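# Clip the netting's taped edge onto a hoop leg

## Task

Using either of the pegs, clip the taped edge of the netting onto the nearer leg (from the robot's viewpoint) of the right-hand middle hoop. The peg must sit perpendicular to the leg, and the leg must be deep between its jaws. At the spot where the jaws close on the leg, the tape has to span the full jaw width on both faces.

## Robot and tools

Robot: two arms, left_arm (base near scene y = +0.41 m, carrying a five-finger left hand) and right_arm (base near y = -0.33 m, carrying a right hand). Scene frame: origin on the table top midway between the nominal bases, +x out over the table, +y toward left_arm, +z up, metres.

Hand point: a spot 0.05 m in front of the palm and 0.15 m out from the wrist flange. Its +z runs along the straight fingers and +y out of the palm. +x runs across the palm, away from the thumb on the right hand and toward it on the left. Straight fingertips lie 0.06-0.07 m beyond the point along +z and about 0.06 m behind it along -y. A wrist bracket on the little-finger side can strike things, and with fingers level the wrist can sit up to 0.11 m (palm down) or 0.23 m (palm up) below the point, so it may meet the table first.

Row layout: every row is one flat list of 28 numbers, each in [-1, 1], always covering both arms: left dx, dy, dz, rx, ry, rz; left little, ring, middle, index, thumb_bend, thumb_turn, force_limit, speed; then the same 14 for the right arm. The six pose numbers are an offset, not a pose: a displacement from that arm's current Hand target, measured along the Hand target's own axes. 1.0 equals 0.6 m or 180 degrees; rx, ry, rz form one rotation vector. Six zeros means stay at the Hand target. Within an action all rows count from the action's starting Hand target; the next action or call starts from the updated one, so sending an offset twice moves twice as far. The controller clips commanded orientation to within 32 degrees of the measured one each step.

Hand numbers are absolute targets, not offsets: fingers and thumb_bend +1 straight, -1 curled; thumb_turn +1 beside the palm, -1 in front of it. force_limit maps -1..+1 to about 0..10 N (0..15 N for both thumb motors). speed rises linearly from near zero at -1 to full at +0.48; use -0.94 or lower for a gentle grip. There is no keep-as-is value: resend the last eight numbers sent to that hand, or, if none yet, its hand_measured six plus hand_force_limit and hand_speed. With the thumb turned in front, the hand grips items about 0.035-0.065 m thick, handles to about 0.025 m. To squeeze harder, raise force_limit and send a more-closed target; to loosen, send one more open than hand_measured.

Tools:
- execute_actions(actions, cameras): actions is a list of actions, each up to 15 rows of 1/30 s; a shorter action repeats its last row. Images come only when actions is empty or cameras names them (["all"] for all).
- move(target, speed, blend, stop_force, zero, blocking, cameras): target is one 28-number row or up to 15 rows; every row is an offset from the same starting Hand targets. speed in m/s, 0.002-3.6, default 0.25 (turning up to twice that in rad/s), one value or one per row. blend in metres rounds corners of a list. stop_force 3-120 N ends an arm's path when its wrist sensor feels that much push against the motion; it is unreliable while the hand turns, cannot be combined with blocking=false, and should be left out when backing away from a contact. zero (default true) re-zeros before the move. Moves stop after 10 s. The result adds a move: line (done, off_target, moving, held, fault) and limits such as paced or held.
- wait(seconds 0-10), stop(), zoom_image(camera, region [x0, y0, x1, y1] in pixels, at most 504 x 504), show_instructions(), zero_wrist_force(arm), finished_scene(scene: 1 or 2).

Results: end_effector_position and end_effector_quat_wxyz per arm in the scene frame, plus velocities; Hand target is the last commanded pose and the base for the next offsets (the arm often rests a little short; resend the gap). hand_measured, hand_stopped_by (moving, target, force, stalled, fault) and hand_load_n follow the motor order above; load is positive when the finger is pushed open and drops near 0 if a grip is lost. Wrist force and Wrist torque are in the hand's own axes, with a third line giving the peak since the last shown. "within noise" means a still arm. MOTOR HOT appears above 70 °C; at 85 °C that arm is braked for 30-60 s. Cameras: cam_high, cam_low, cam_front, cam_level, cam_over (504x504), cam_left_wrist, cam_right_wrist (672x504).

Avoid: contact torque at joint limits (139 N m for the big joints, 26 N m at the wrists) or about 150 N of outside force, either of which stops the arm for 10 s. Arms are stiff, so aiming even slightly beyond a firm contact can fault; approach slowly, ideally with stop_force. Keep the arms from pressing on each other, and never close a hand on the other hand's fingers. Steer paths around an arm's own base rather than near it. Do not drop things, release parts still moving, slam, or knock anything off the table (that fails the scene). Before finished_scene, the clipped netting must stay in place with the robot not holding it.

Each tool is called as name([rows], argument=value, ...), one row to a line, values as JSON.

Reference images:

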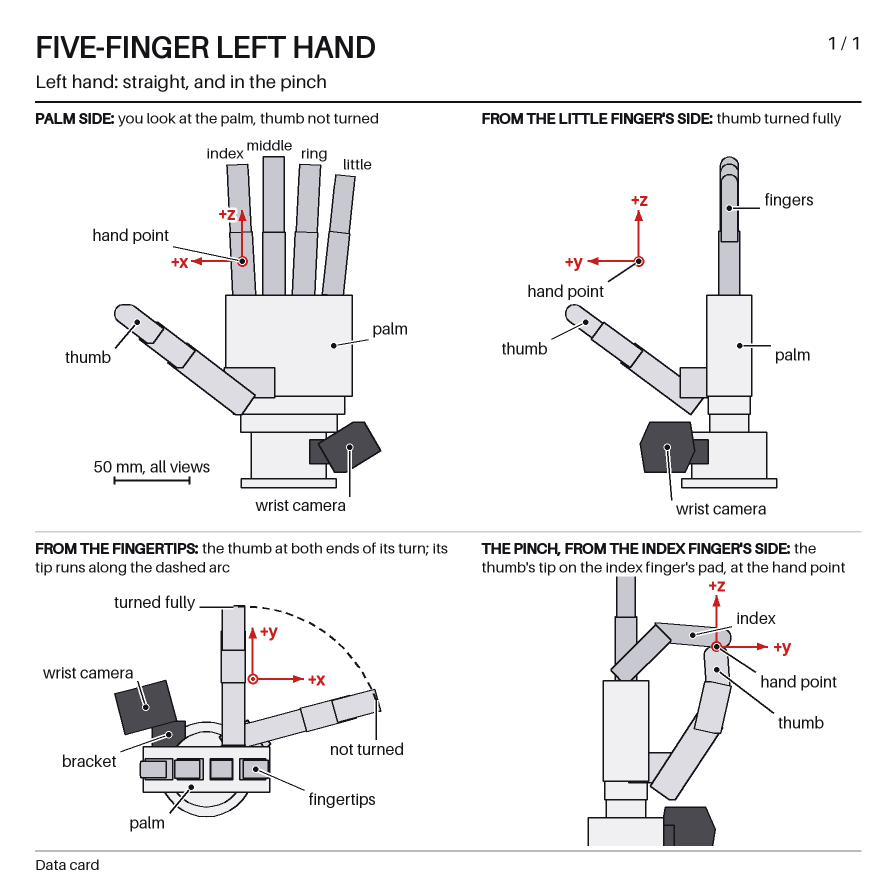

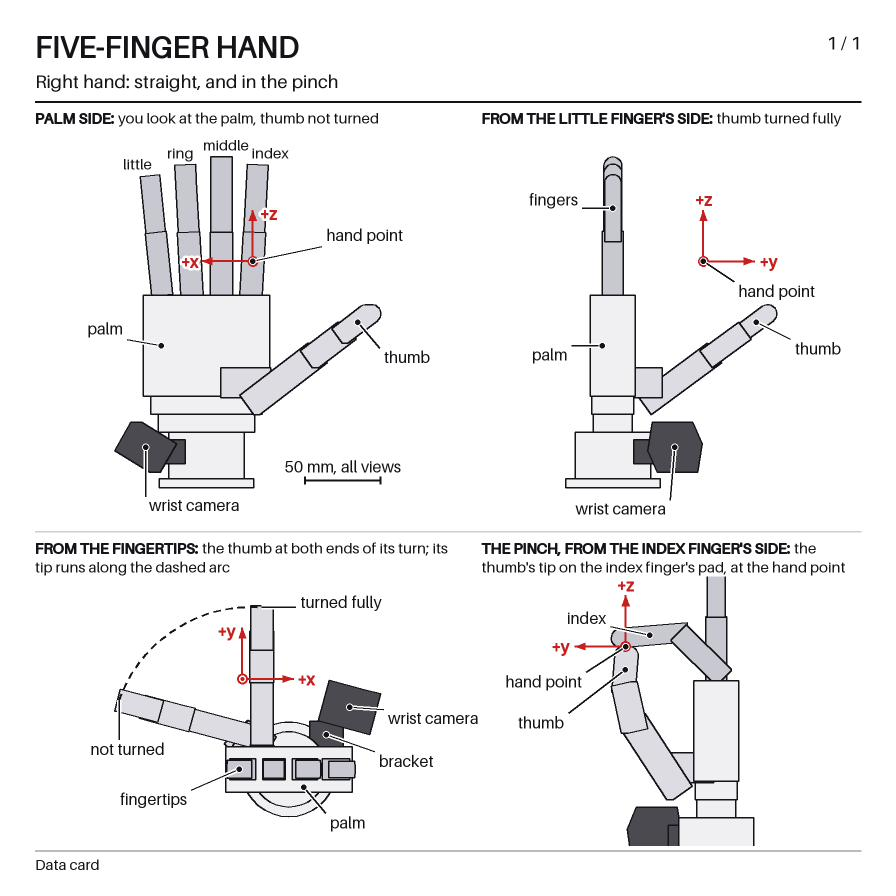

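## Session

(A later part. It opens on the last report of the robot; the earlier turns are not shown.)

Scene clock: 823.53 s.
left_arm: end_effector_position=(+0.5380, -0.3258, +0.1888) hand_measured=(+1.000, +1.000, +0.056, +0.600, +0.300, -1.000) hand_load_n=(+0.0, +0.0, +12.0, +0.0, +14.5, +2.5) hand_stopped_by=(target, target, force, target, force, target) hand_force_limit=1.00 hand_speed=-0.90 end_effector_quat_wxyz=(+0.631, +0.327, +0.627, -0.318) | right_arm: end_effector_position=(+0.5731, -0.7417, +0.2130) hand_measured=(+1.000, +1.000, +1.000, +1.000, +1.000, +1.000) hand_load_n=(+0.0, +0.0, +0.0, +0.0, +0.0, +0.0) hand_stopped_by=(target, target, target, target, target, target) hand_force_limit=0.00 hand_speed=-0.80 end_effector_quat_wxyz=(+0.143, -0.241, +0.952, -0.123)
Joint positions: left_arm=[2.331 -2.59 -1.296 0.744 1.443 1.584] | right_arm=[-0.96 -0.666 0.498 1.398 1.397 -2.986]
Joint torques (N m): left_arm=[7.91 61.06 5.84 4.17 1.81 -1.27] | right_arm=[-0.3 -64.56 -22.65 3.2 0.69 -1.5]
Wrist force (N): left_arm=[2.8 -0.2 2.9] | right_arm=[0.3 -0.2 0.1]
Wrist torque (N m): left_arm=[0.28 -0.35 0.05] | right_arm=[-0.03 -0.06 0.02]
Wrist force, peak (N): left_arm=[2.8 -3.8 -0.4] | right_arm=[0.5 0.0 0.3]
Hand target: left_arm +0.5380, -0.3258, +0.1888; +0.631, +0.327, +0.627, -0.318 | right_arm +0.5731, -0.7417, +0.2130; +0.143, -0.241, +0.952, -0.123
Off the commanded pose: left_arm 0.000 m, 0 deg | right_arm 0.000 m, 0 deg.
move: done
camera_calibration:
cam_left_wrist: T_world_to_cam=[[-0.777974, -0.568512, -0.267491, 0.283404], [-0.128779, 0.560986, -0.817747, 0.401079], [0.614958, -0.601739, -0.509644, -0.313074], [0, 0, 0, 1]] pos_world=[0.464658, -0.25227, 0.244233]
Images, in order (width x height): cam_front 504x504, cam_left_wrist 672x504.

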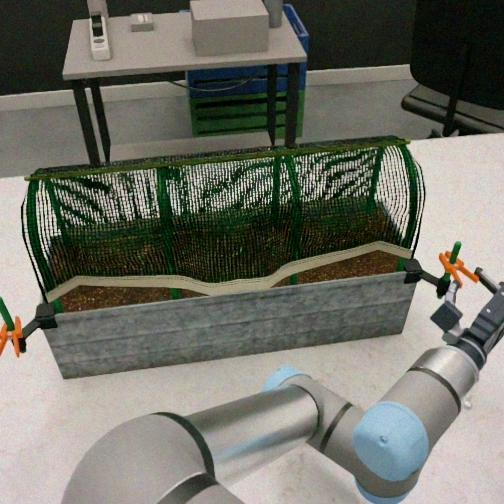

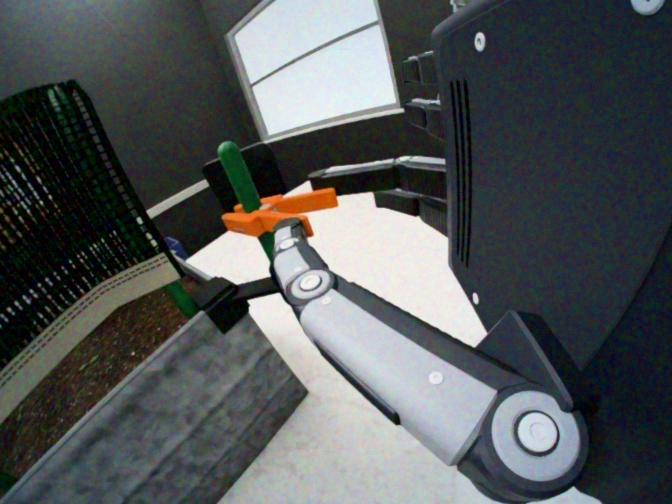

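move([
  [0,0,0,0,0,0,1,1,0.4,0.6,0.5,-1,0.5,-0.4,0,0,0,0,0,0,1,1,1,1,1,1,0.0,-0.8],
  [0,-0.0736,-0.0391,0.1333,0,0,1,1,0.4,0.6,-1,-1,0.5,-0.2,0,0,0,0,0,0,1,1,1,1,1,1,0.0,-0.8],
], speed=0.1, cameras=["cam_front","cam_left_wrist","cam_low"])

zoom_image(camera="cam_left_wrist", region=[210, 130, 450, 370])

zoom_image(camera="cam_front", region=[430, 240, 500, 310])

Scene clock: 913.00 s.
left_arm: end_effector_position=(+0.4885, -0.3326, +0.1883) hand_measured=(+1.000, +1.000, +0.400, +0.600, -0.856, -1.000) hand_load_n=(+0.0, +0.0, +0.5, +0.0, +10.5, +1.5) hand_stopped_by=(target, target, target, target, force, target) hand_force_limit=0.50 hand_speed=-0.20 end_effector_quat_wxyz=(+0.550, +0.451, +0.548, -0.442) | right_arm: end_effector_position=(+0.5731, -0.7417, +0.2130) hand_measured=(+1.000, +1.000, +1.000, +1.000, +1.000, +1.000) hand_load_n=(+0.0, +0.0, +0.0, +0.0, +0.0, -0.5) hand_stopped_by=(target, target, target, target, target, target) hand_force_limit=0.00 hand_speed=-0.80 end_effector_quat_wxyz=(+0.143, -0.241, +0.952, -0.123)
Joint positions: left_arm=[2.436 -2.539 -1.41 0.8 0.919 1.587] | right_arm=[-0.96 -0.666 0.498 1.398 1.397 -2.986]
Joint torques (N m): left_arm=[7.47 57.07 19.04 -1.54 -2.24 1.63] | right_arm=[1.07 -64.24 -22.34 3.23 0.78 -1.56]
Wrist force (N): left_arm=[2.8 -0.1 -1.7] | right_arm=[0.1 0.3 -0.2]
Wrist torque (N m): left_arm=[0.06 -0.37 -0.05] | right_arm=[0.06 -0.01 0.01]
Wrist force, peak (N): left_arm=[3.4 2.7 -1.8] | right_arm=[0.4 0.4 0.0]
Hand target: left_arm +0.4885, -0.3326, +0.1883; +0.550, +0.451, +0.548, -0.442 | right_arm +0.5731, -0.7417, +0.2130; +0.143, -0.241, +0.952, -0.123
Off the commanded pose: left_arm 0.000 m, 0 deg | right_arm 0.000 m, 0 deg.
move: done
camera_calibration:
cam_left_wrist: T_world_to_cam=[[-0.942579, -0.201723, -0.266181, 0.442952], [0.108463, 0.568905, -0.815219, 0.284338], [0.31588, -0.79728, -0.514359, -0.204986], [0, 0, 0, 1]] pos_world=[0.451428, -0.235839, 0.244267]
Images, in order (width x height): cam_low 504x504, cam_front 504x504, cam_left_wrist 672x504.

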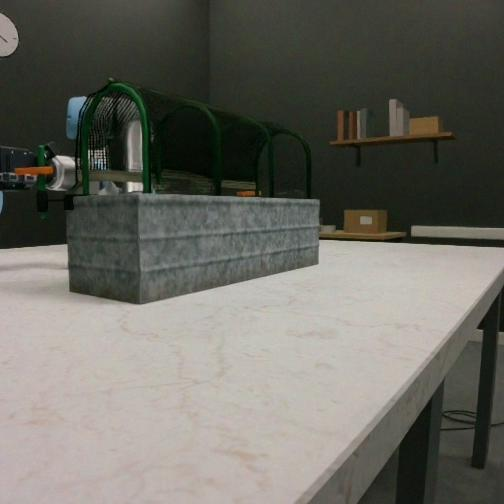

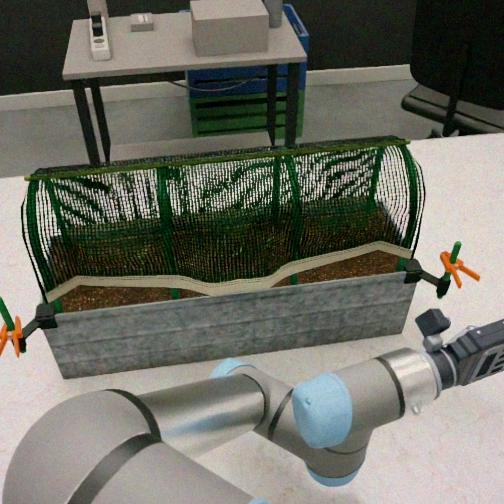

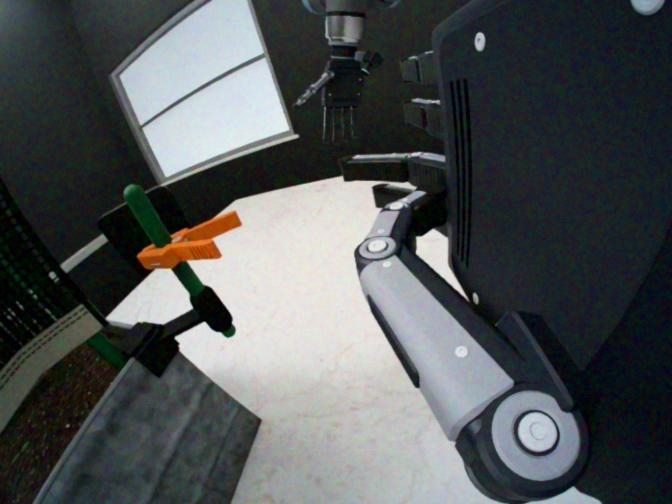

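Scaled by 2.100 from the camera's 672x504 image, which has a finer 960x720 frame.

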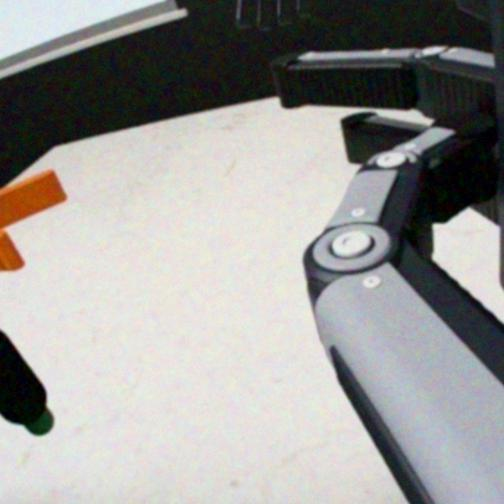

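Scaled by 7.200.

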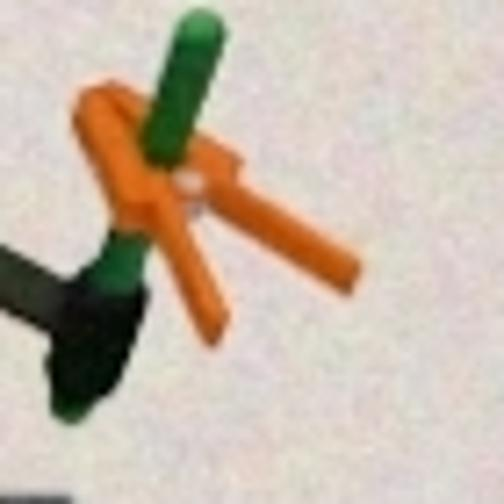

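move(target=[0,0,0,0,0,0,1,1,0.4,0.6,-0.65,-1,0.5,-0.2,0,0,0,0,0,0,1,1,1,1,1,1,0.0,-0.8], cameras=["cam_front","cam_left_wrist"])

zoom_image(camera="cam_left_wrist", region=[310, 130, 450, 270])

zoom_image(camera="cam_left_wrist", region=[110, 160, 270, 320])

Scene clock: 951.60 s.
left_arm: end_effector_position=(+0.4885, -0.3326, +0.1883) hand_measured=(+1.000, +1.000, +0.400, +0.600, -0.650, -1.000) hand_load_n=(+0.0, +0.0, +0.0, +0.0, +0.0, +0.0) hand_stopped_by=(target, target, target, target, target, target) hand_force_limit=0.50 hand_speed=-0.20 end_effector_quat_wxyz=(+0.550, +0.451, +0.548, -0.442) | right_arm: end_effector_position=(+0.5731, -0.7417, +0.2130) hand_measured=(+1.000, +1.000, +1.000, +1.000, +1.000, +1.000) hand_load_n=(+0.0, +0.0, +0.0, +0.0, -0.5, +0.0) hand_stopped_by=(target, target, target, target, target, target) hand_force_limit=0.00 hand_speed=-0.80 end_effector_quat_wxyz=(+0.143, -0.241, +0.952, -0.123)
Joint positions: left_arm=[2.436 -2.539 -1.41 0.8 0.919 1.587] | right_arm=[-0.96 -0.666 0.498 1.398 1.397 -2.986]
Joint torques (N m): left_arm=[7.65 54.05 22.72 -0.71 -2.24 1.54] | right_arm=[0.72 -64.43 -22.45 3.24 0.72 -1.65]
Wrist force (N): left_arm=[2.8 -0.3 -1.7] | right_arm=[0.1 0.0 0.1]
Wrist torque (N m): left_arm=[0.04 -0.36 -0.06] | right_arm=[-0.01 -0.02 0.01]
Wrist force, peak (N): left_arm=[3.3 -0.3 -2.2] | right_arm=[0.2 0.2 -0.4]
Hand target: left_arm +0.4885, -0.3326, +0.1883; +0.550, +0.451, +0.548, -0.442 | right_arm +0.5731, -0.7417, +0.2130; +0.143, -0.241, +0.952, -0.123
Off the commanded pose: left_arm 0.000 m, 0 deg | right_arm 0.000 m, 0 deg.
move: done
camera_calibration:
cam_left_wrist: T_world_to_cam=[[-0.942579, -0.201723, -0.266181, 0.442952], [0.108463, 0.568905, -0.815219, 0.284338], [0.31588, -0.79728, -0.514359, -0.204986], [0, 0, 0, 1]] pos_world=[0.451428, -0.235839, 0.244267]
Images, in order (width x height): cam_front 504x504, cam_left_wrist 672x504.

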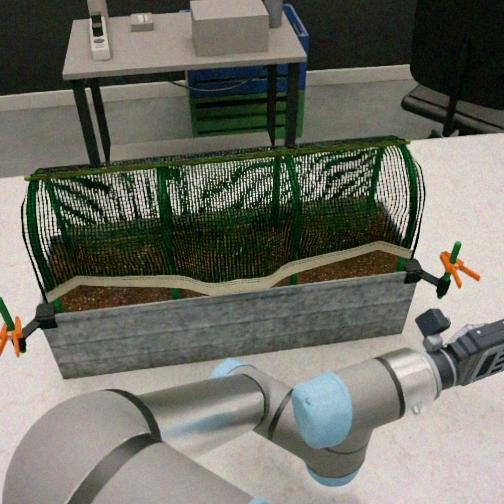

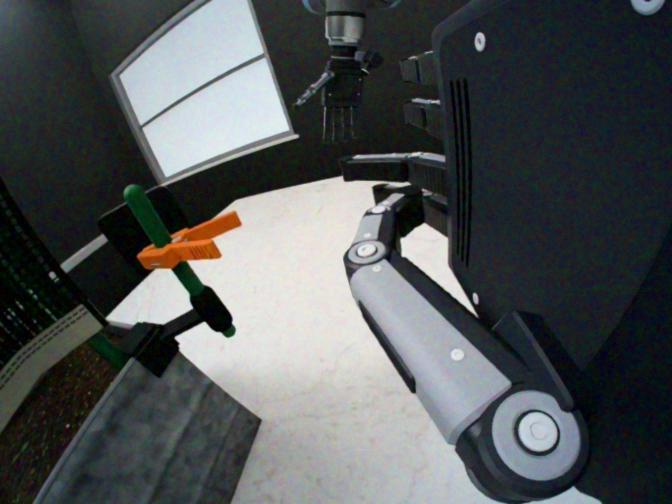

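Scaled by 3.600 from the camera's 672x504 image, which has a finer 960x720 frame.

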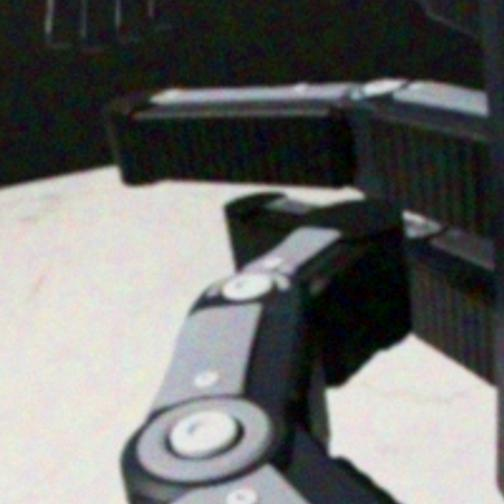

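Scaled by 3.150 from the camera's 672x504 image, which has a finer 960x720 frame.

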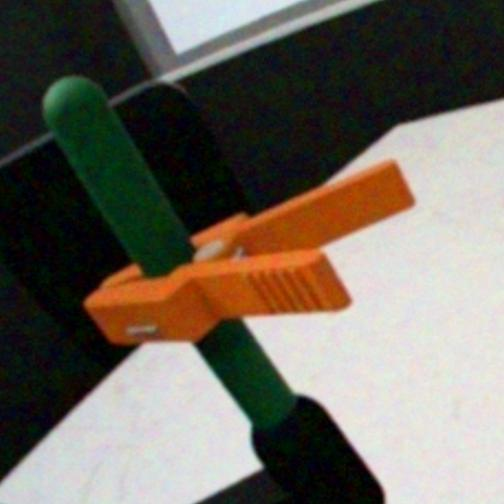

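execute_actions(actions=[])

Scene clock: 973.27 s.
left_arm: end_effector_position=(+0.4885, -0.3326, +0.1883) hand_measured=(+1.000, +1.000, +0.400, +0.600, -0.650, -1.000) hand_load_n=(+0.0, +0.0, +0.0, +0.0, +0.0, +0.0) hand_stopped_by=(target, target, target, target, target, target) hand_force_limit=0.50 hand_speed=-0.20 end_effector_quat_wxyz=(+0.550, +0.451, +0.548, -0.442) | right_arm: end_effector_position=(+0.5731, -0.7417, +0.2130) hand_measured=(+1.000, +1.000, +1.000, +1.000, +1.000, +1.000) hand_load_n=(+0.0, +0.0, +0.0, +0.0, +0.0, +0.0) hand_stopped_by=(target, target, target, target, target, target) hand_force_limit=0.00 hand_speed=-0.80 end_effector_quat_wxyz=(+0.143, -0.241, +0.952, -0.123)
Joint positions: left_arm=[2.436 -2.539 -1.41 0.8 0.919 1.587] | right_arm=[-0.96 -0.666 0.498 1.398 1.397 -2.986]
Joint velocities: within noise
Joint torques (N m): left_arm=[7.29 49.92 23.57 -0.03 -1.9 1.65] | right_arm=[0.12 -63.62 -21.98 3.13 0.62 -1.73]
Wrist force (N): left_arm=[3.0 -0.2 -1.9] | right_arm=[0.1 -0.1 0.0]
Wrist torque (N m): left_arm=[0.07 -0.40 -0.04] | right_arm=[-0.01 -0.01 0.01]
Wrist force, peak (N): left_arm=[3.3 -0.3 -1.9] | right_arm=[0.4 0.2 -0.2]
Hand target: left_arm +0.4885, -0.3326, +0.1883; +0.550, +0.451, +0.548, -0.442 | right_arm +0.5731, -0.7417, +0.2130; +0.143, -0.241, +0.952, -0.123
Off the commanded pose: left_arm 0.000 m, 0 deg | right_arm 0.000 m, 0 deg.
camera_calibration:
cam_left_wrist: T_world_to_cam=[[-0.942579, -0.201723, -0.266181, 0.442952], [0.108463, 0.568905, -0.815219, 0.284338], [0.31588, -0.79728, -0.514359, -0.204986], [0, 0, 0, 1]] pos_world=[0.451428, -0.235839, 0.244267]

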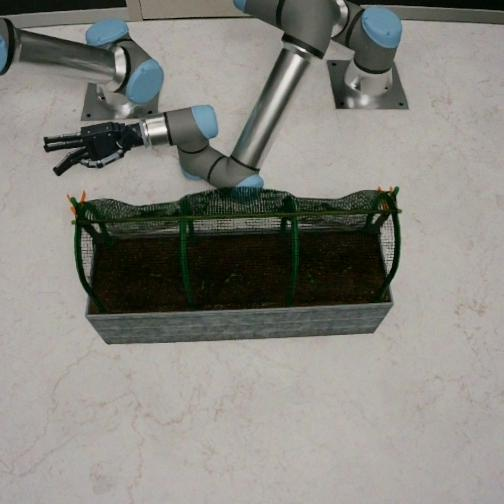

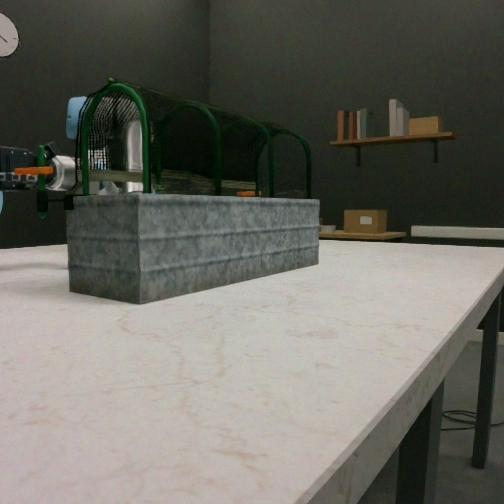

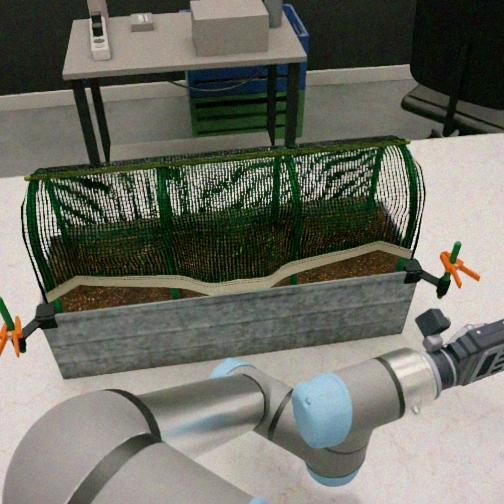

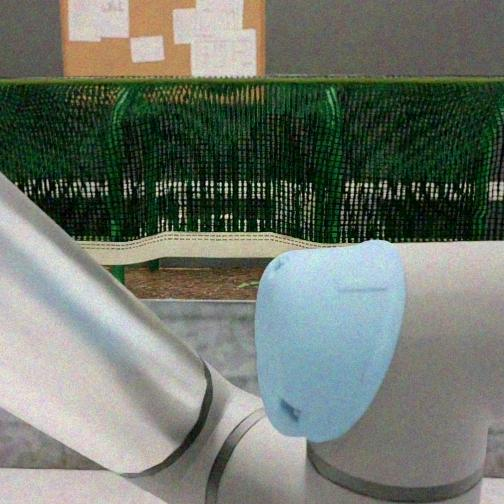

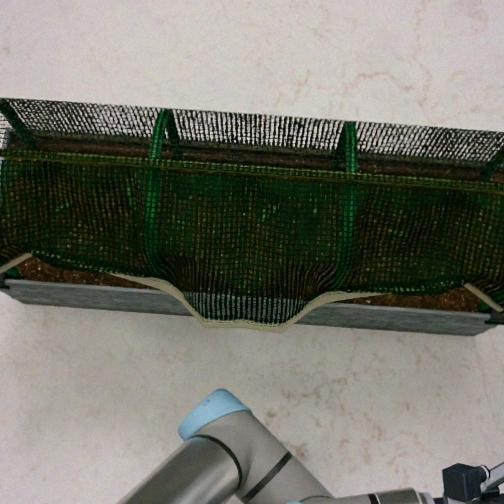

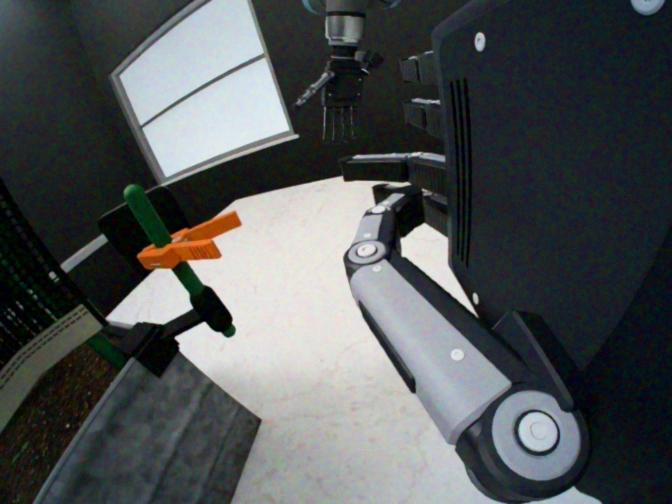

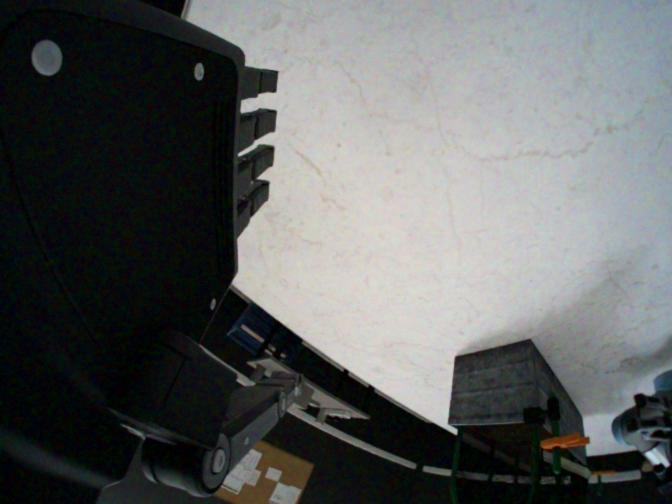

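move(target=[-0.002, 0.0255, -0.0355, -0.0389, 0, 0, 1, 1, 0.6, 0.6, -0.4, -1, 0.5, -0.2, 0, 0, 0, 0, 0, 0, 1, 1, 1, 1, 1, 1, 0.0, -0.8], speed=0.1, cameras=["cam_front", "cam_left_wrist"])

Scene clock: 1098.33 s.
left_arm: end_effector_position=(+0.4991, -0.3087, +0.1898) hand_measured=(+1.000, +1.000, +0.600, +0.600, -0.400, -1.000) hand_load_n=(+0.0, -0.5, +0.0, +0.0, +0.0, +0.0) hand_stopped_by=(target, target, target, target, target, target) hand_force_limit=0.50 hand_speed=-0.20 end_effector_quat_wxyz=(+0.576, +0.416, +0.574, -0.407) | right_arm: end_effector_position=(+0.5731, -0.7417, +0.2130) hand_measured=(+1.000, +1.000, +1.000, +1.000, +1.000, +1.000) hand_load_n=(+0.0, +0.0, +0.0, +0.0, +0.0, +0.0) hand_stopped_by=(target, target, target, target, target, target) hand_force_limit=0.00 hand_speed=-0.80 end_effector_quat_wxyz=(+0.143, -0.241, +0.952, -0.123)
Joint positions: left_arm=[2.428 -2.509 -1.475 0.837 1.049 1.586] | right_arm=[-0.96 -0.666 0.498 1.398 1.397 -2.986]
Joint torques (N m): left_arm=[-7.48 57.98 2.94 3.9 2.34 -1.55] | right_arm=[0.41 -64.87 -22.99 3.24 0.71 -1.79]
Wrist force (N): left_arm=[2.9 -0.6 -2.1] | right_arm=[0.1 0.0 0.1]
Wrist torque (N m): left_arm=[0.01 -0.39 0.04] | right_arm=[0.00 -0.02 0.00]
Wrist force, peak (N): left_arm=[3.2 -0.5 -2.2] | right_arm=[0.5 0.2 0.1]
Hand target: left_arm +0.4991, -0.3086, +0.1898; +0.576, +0.416, +0.574, -0.407 | right_arm +0.5731, -0.7417, +0.2130; +0.143, -0.241, +0.952, -0.123
Off the commanded pose: left_arm 0.000 m, 0 deg | right_arm 0.000 m, 0 deg.
move: done
camera_calibration:
cam_left_wrist: T_world_to_cam=[[-0.910747, -0.315247, -0.266757, 0.407408], [0.0393007, 0.57686, -0.815897, 0.307861], [0.41109, -0.75356, -0.512984, -0.222823], [0, 0, 0, 1]] pos_world=[0.450547, -0.217069, 0.245557]
Images, in order (width x height): cam_front 504x504, cam_left_wrist 672x504.

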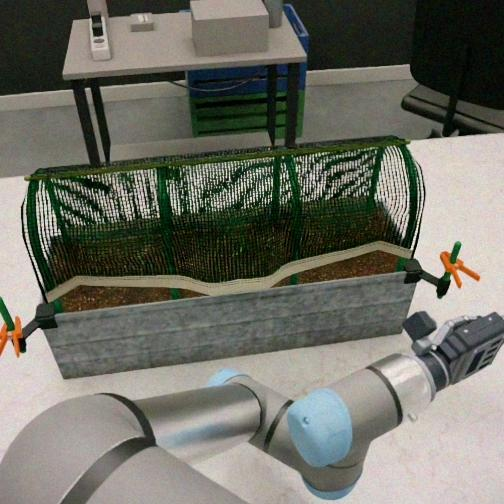

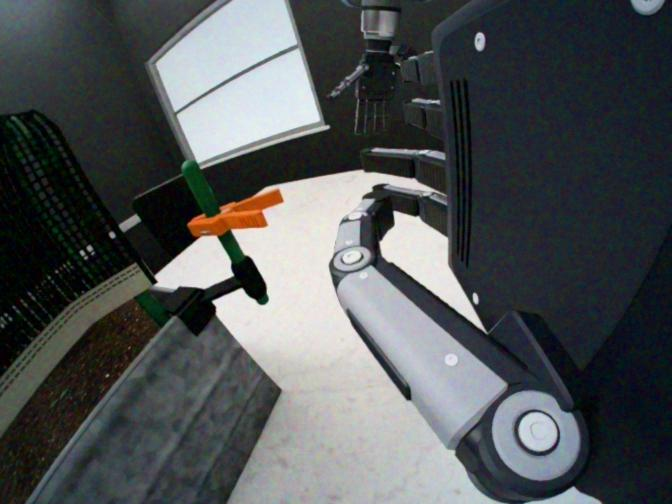

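zoom_image(camera="cam_left_wrist", region=[170, 140, 410, 310])

zoom_image(camera="cam_front", region=[390, 230, 504, 390])

Scaled by 2.100 from the camera's 672x504 image, which has a finer 960x720 frame.

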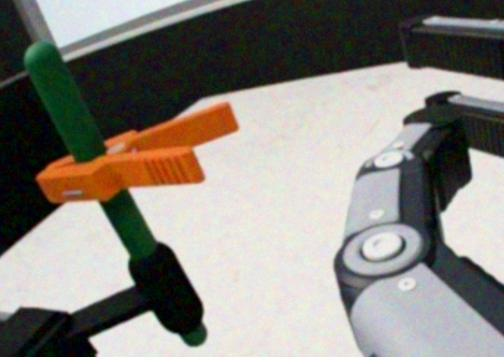

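Scaled by 3.150.

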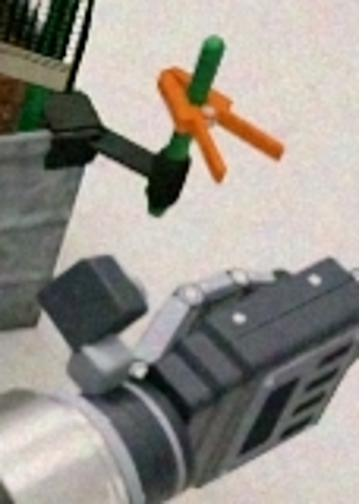

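move(target=[0, 0.0883, 0, 0, 0, 0, 1, 1, 0.6, 0.6, -0.4, -1, 0.5, -0.2, 0, 0, 0, 0, 0, 0, 1, 1, 1, 1, 1, 1, 0.0, -0.8], speed=0.06, cameras=["cam_front", "cam_left_wrist", "cam_over", "cam_low"])

zoom_image(camera="cam_left_wrist", region=[210, 130, 450, 300])

zoom_image(camera="cam_front", region=[424, 220, 504, 320])

Scene clock: 1115.83 s.
left_arm: end_effector_position=(+0.5490, -0.2916, +0.1904) hand_measured=(+1.000, +1.000, +0.600, +0.600, -0.400, -1.000) hand_load_n=(+0.0, +0.0, +0.0, +0.0, +0.0, +0.0) hand_stopped_by=(target, target, target, target, target, target) hand_force_limit=0.50 hand_speed=-0.20 end_effector_quat_wxyz=(+0.576, +0.416, +0.574, -0.407) | right_arm: end_effector_position=(+0.5731, -0.7417, +0.2130) hand_measured=(+1.000, +1.000, +1.000, +1.000, +1.000, +1.000) hand_load_n=(+0.0, +0.0, +0.0, +0.0, +0.0, +0.0) hand_stopped_by=(target, target, target, target, target, target) hand_force_limit=0.00 hand_speed=-0.80 end_effector_quat_wxyz=(+0.143, -0.241, +0.952, -0.123)
Joint positions: left_arm=[2.501 -2.537 -1.407 0.798 0.976 1.586] | right_arm=[-0.96 -0.666 0.498 1.398 1.397 -2.986]
Joint torques (N m): left_arm=[7.14 38.24 21.64 -1.85 -1.84 1.69] | right_arm=[0.24 -64.46 -22.4 3.11 0.76 -1.76]
Wrist force (N): left_arm=[3.1 -0.2 -2.2] | right_arm=[0.1 0.3 0.0]
Wrist torque (N m): left_arm=[0.08 -0.42 0.01] | right_arm=[0.04 -0.02 0.01]
Wrist force, peak (N): left_arm=[3.5 0.1 -2.3] | right_arm=[0.3 0.3 -0.3]
Hand target: left_arm +0.5493, -0.2916, +0.1904; +0.576, +0.416, +0.574, -0.407 | right_arm +0.5731, -0.7417, +0.2130; +0.143, -0.241, +0.952, -0.123
Off the commanded pose: left_arm 0.000 m, 0 deg | right_arm 0.000 m, 0 deg.
move: done
camera_calibration:
cam_left_wrist: T_world_to_cam=[[-0.910662, -0.315459, -0.266795, 0.458323], [0.0391932, 0.576881, -0.815887, 0.29672], [0.411288, -0.753454, -0.51298, -0.230245], [0, 0, 0, 1]] pos_world=[0.500445, -0.200069, 0.246257]
Images, in order (width x height): cam_low 504x504, cam_front 504x504, cam_over 504x504, cam_left_wrist 672x504.

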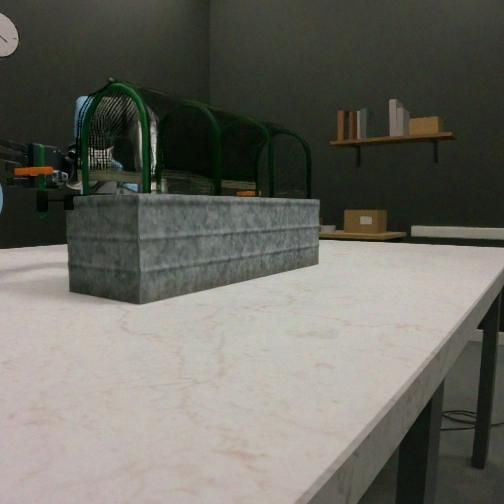

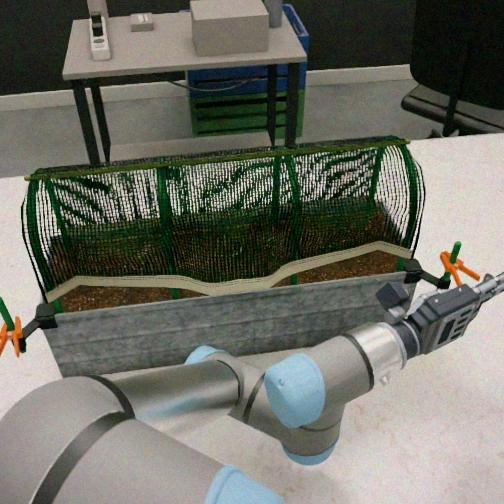

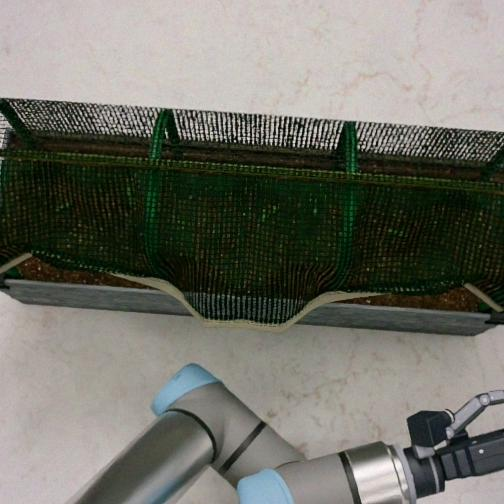

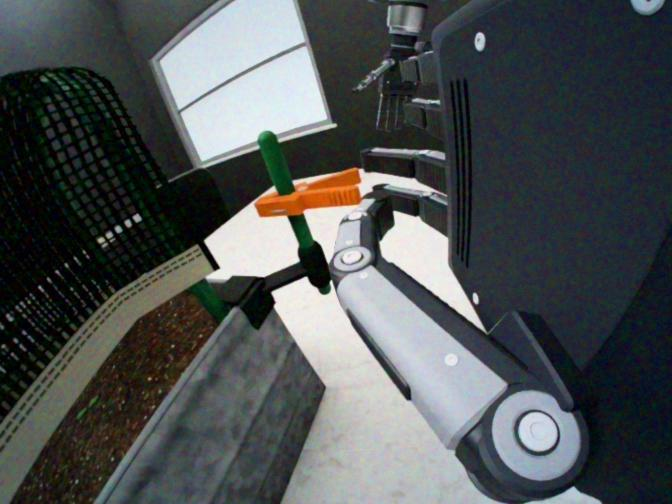

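Scaled by 2.100 from the camera's 672x504 image, which has a finer 960x720 frame.

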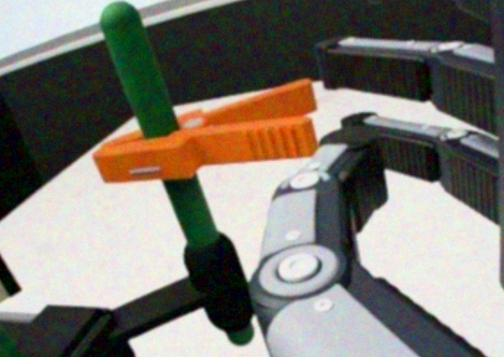

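Scaled by 5.040.

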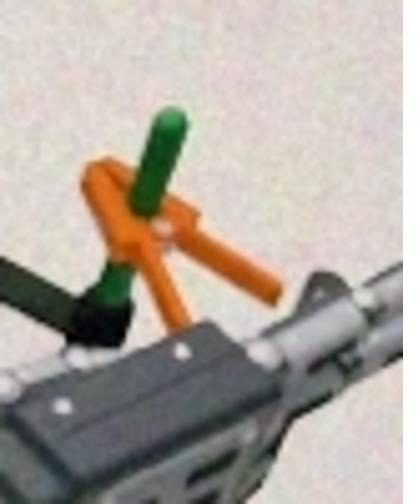

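move([
  [0, 0.0117, 0, 0, 0, 0, 1, 1, 0.6, 0.6, -0.4, -1, 0.5, -0.2, 0, 0, 0, 0, 0, 0, 1, 1, 1, 1, 1, 1, 0.0, -0.8],
  [0, 0.0117, 0.025, 0, 0, 0, 1, 1, 0.6, 0.6, -0.4, -1, 0.5, -0.2, 0, 0, 0, 0, 0, 0, 1, 1, 1, 1, 1, 1, 0.0, -0.8],
], speed=0.05, cameras=["cam_front", "cam_left_wrist", "cam_low"])

zoom_image(camera="cam_left_wrist", region=[230, 130, 440, 280])

zoom_image(camera="cam_front", region=[424, 220, 504, 320])

Scene clock: 1137.47 s.
left_arm: end_effector_position=(+0.5607, -0.3035, +0.1905) hand_measured=(+1.000, +1.000, +0.600, +0.600, -0.400, -1.000) hand_load_n=(+0.0, +0.0, +0.0, +0.0, +0.0, +0.0) hand_stopped_by=(target, target, target, target, target, target) hand_force_limit=0.50 hand_speed=-0.20 end_effector_quat_wxyz=(+0.576, +0.416, +0.574, -0.407) | right_arm: end_effector_position=(+0.5731, -0.7417, +0.2130) hand_measured=(+1.000, +1.000, +1.000, +1.000, +1.000, +1.000) hand_load_n=(+0.0, +0.0, +0.0, +0.0, +0.0, +0.0) hand_stopped_by=(target, target, target, target, target, target) hand_force_limit=0.00 hand_speed=-0.80 end_effector_quat_wxyz=(+0.143, -0.241, +0.952, -0.123)
Joint positions: left_arm=[2.497 -2.566 -1.342 0.761 0.98 1.586] | right_arm=[-0.96 -0.666 0.498 1.398 1.397 -2.986]
Joint torques (N m): left_arm=[-8.12 40.03 24.67 -1.81 2.27 -1.06] | right_arm=[-0.14 -64.5 -24.01 3.06 0.82 -1.76]
Wrist force (N): left_arm=[3.4 0.1 -2.0] | right_arm=[0.3 0.0 -0.1]
Wrist torque (N m): left_arm=[0.12 -0.46 0.01] | right_arm=[0.00 -0.05 0.02]
Wrist force, peak (N): left_arm=[2.9 -7.9 -0.2] | right_arm=[0.5 -0.2 0.1]
Hand target: left_arm +0.5607, -0.3035, +0.1905; +0.576, +0.416, +0.574, -0.407 | right_arm +0.5731, -0.7417, +0.2130; +0.143, -0.241, +0.952, -0.123
Off the commanded pose: left_arm 0.000 m, 0 deg | right_arm 0.000 m, 0 deg.
move: done
camera_calibration:
cam_left_wrist: T_world_to_cam=[[-0.910661, -0.315441, -0.26682, 0.465265], [0.0392222, 0.576891, -0.815879, 0.303054], [0.411288, -0.753455, -0.51298, -0.243948], [0, 0, 0, 1]] pos_world=[0.512145, -0.211869, 0.246257]
Images, in order (width x height): cam_low 504x504, cam_front 504x504, cam_left_wrist 672x504.

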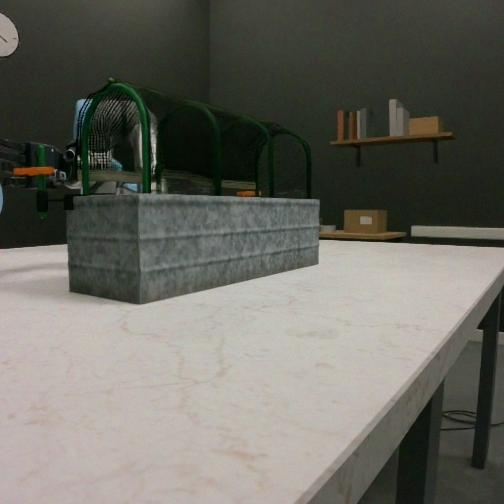

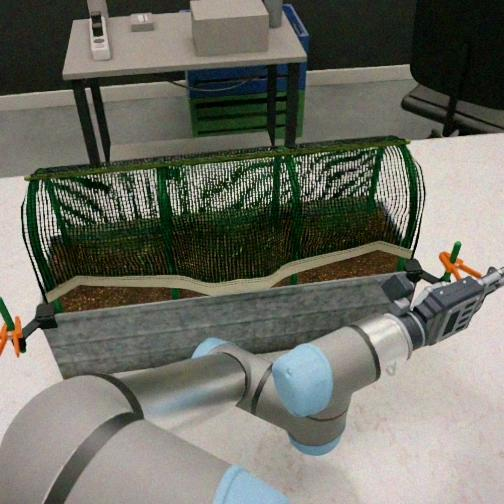

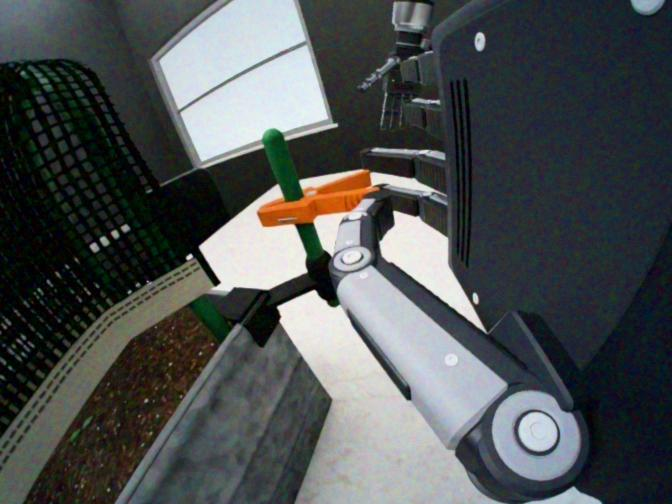

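Scaled by 2.400 from the camera's 672x504 image, which has a finer 960x720 frame.

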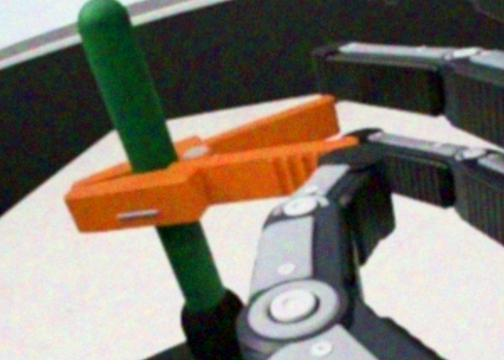

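Scaled by 5.040.

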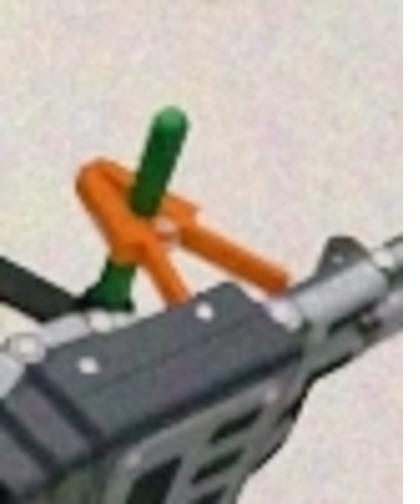

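execute_actions([
  [[0, 0, 0, 0, 0, 0, 1, 1, 0.2, 0.6, -0.4, -1, 0.0, -0.8, 0, 0, 0, 0, 0, 0, 1, 1, 1, 1, 1, 1, 0.0, -0.8]],
], cameras=["cam_front", "cam_left_wrist", "cam_low"])

zoom_image(camera="cam_left_wrist", region=[230, 130, 440, 280])

zoom_image(camera="cam_front", region=[424, 220, 504, 320])

Scene clock: 1148.27 s.
left_arm: end_effector_position=(+0.5607, -0.3036, +0.1905) hand_measured=(+1.000, +1.000, +0.494, +0.600, -0.400, -1.000) hand_load_n=(+0.0, +0.0, +8.0, +0.0, +0.0, +0.0) hand_stopped_by=(target, target, force, target, target, target) hand_force_limit=0.00 hand_speed=-0.80 end_effector_quat_wxyz=(+0.576, +0.416, +0.574, -0.407) | right_arm: end_effector_position=(+0.5731, -0.7417, +0.2130) hand_measured=(+1.000, +1.000, +1.000, +1.000, +1.000, +1.000) hand_load_n=(+0.0, +0.0, +0.0, +0.0, +0.0, +0.0) hand_stopped_by=(target, target, target, target, target, target) hand_force_limit=0.00 hand_speed=-0.80 end_effector_quat_wxyz=(+0.143, -0.241, +0.952, -0.123)
Joint positions: left_arm=[2.497 -2.566 -1.342 0.761 0.98 1.586] | right_arm=[-0.96 -0.666 0.498 1.398 1.397 -2.986]
Joint torques (N m): left_arm=[14.11 38.5 24.85 -1.53 2.05 -1.02] | right_arm=[0.2 -64.23 -23.38 3.14 0.82 -1.8]
Wrist force (N): left_arm=[2.6 -8.5 1.4] | right_arm=[0.3 -0.2 0.2]
Wrist torque (N m): left_arm=[0.18 -0.40 0.14] | right_arm=[-0.04 -0.06 0.02]
Wrist force, peak (N): left_arm=[2.9 -9.1 1.8] | right_arm=[0.6 0.1 -0.2]
Hand target: left_arm +0.5607, -0.3035, +0.1905; +0.576, +0.416, +0.574, -0.407 | right_arm +0.5731, -0.7417, +0.2130; +0.143, -0.241, +0.952, -0.123
Off the commanded pose: left_arm 0.000 m, 0 deg | right_arm 0.000 m, 0 deg.
camera_calibration:
cam_left_wrist: T_world_to_cam=[[-0.9107, -0.315391, -0.266747, 0.465155], [0.0391936, 0.576878, -0.815889, 0.30313], [0.411205, -0.753485, -0.513002, -0.243941], [0, 0, 0, 1]] pos_world=[0.512046, -0.211969, 0.246257]
Images, in order (width x height): cam_low 504x504, cam_front 504x504, cam_left_wrist 672x504.

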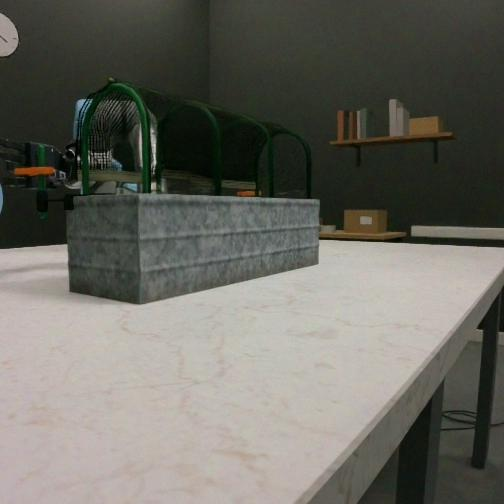

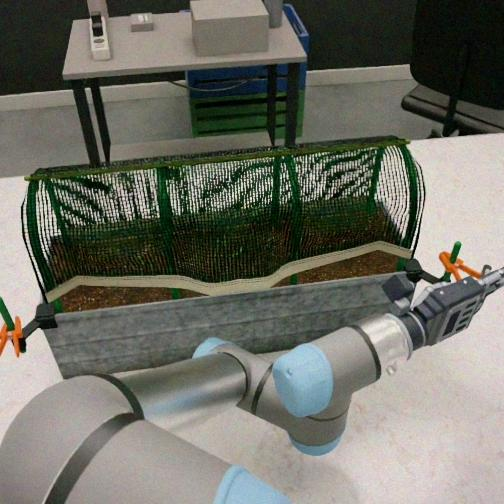

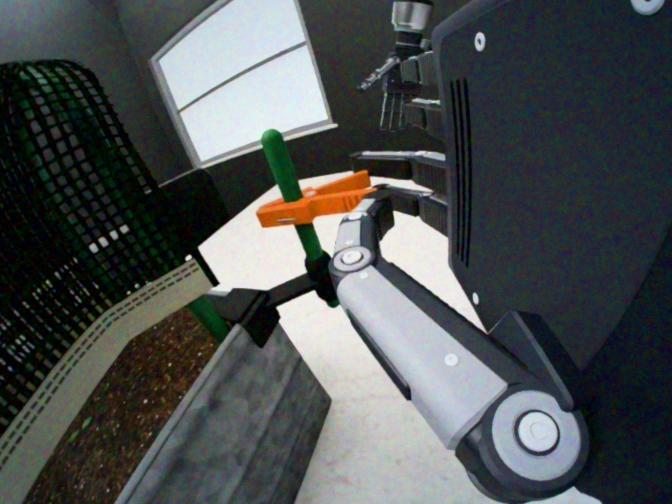

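Scaled by 2.400 from the camera's 672x504 image, which has a finer 960x720 frame.

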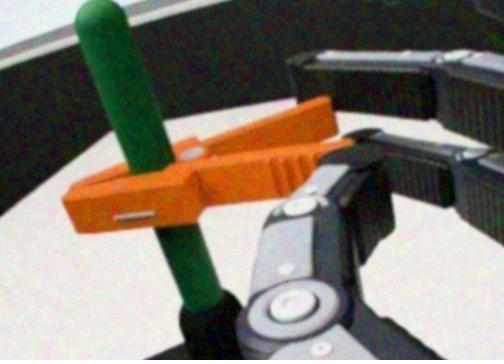

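Scaled by 5.040.

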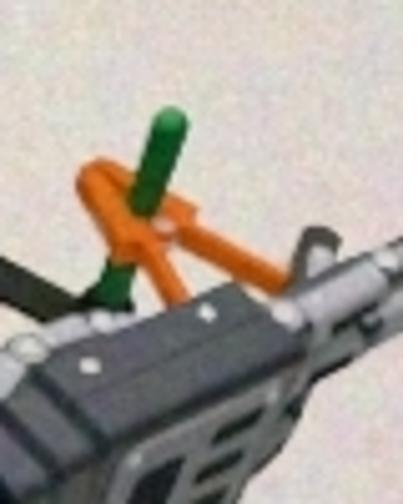

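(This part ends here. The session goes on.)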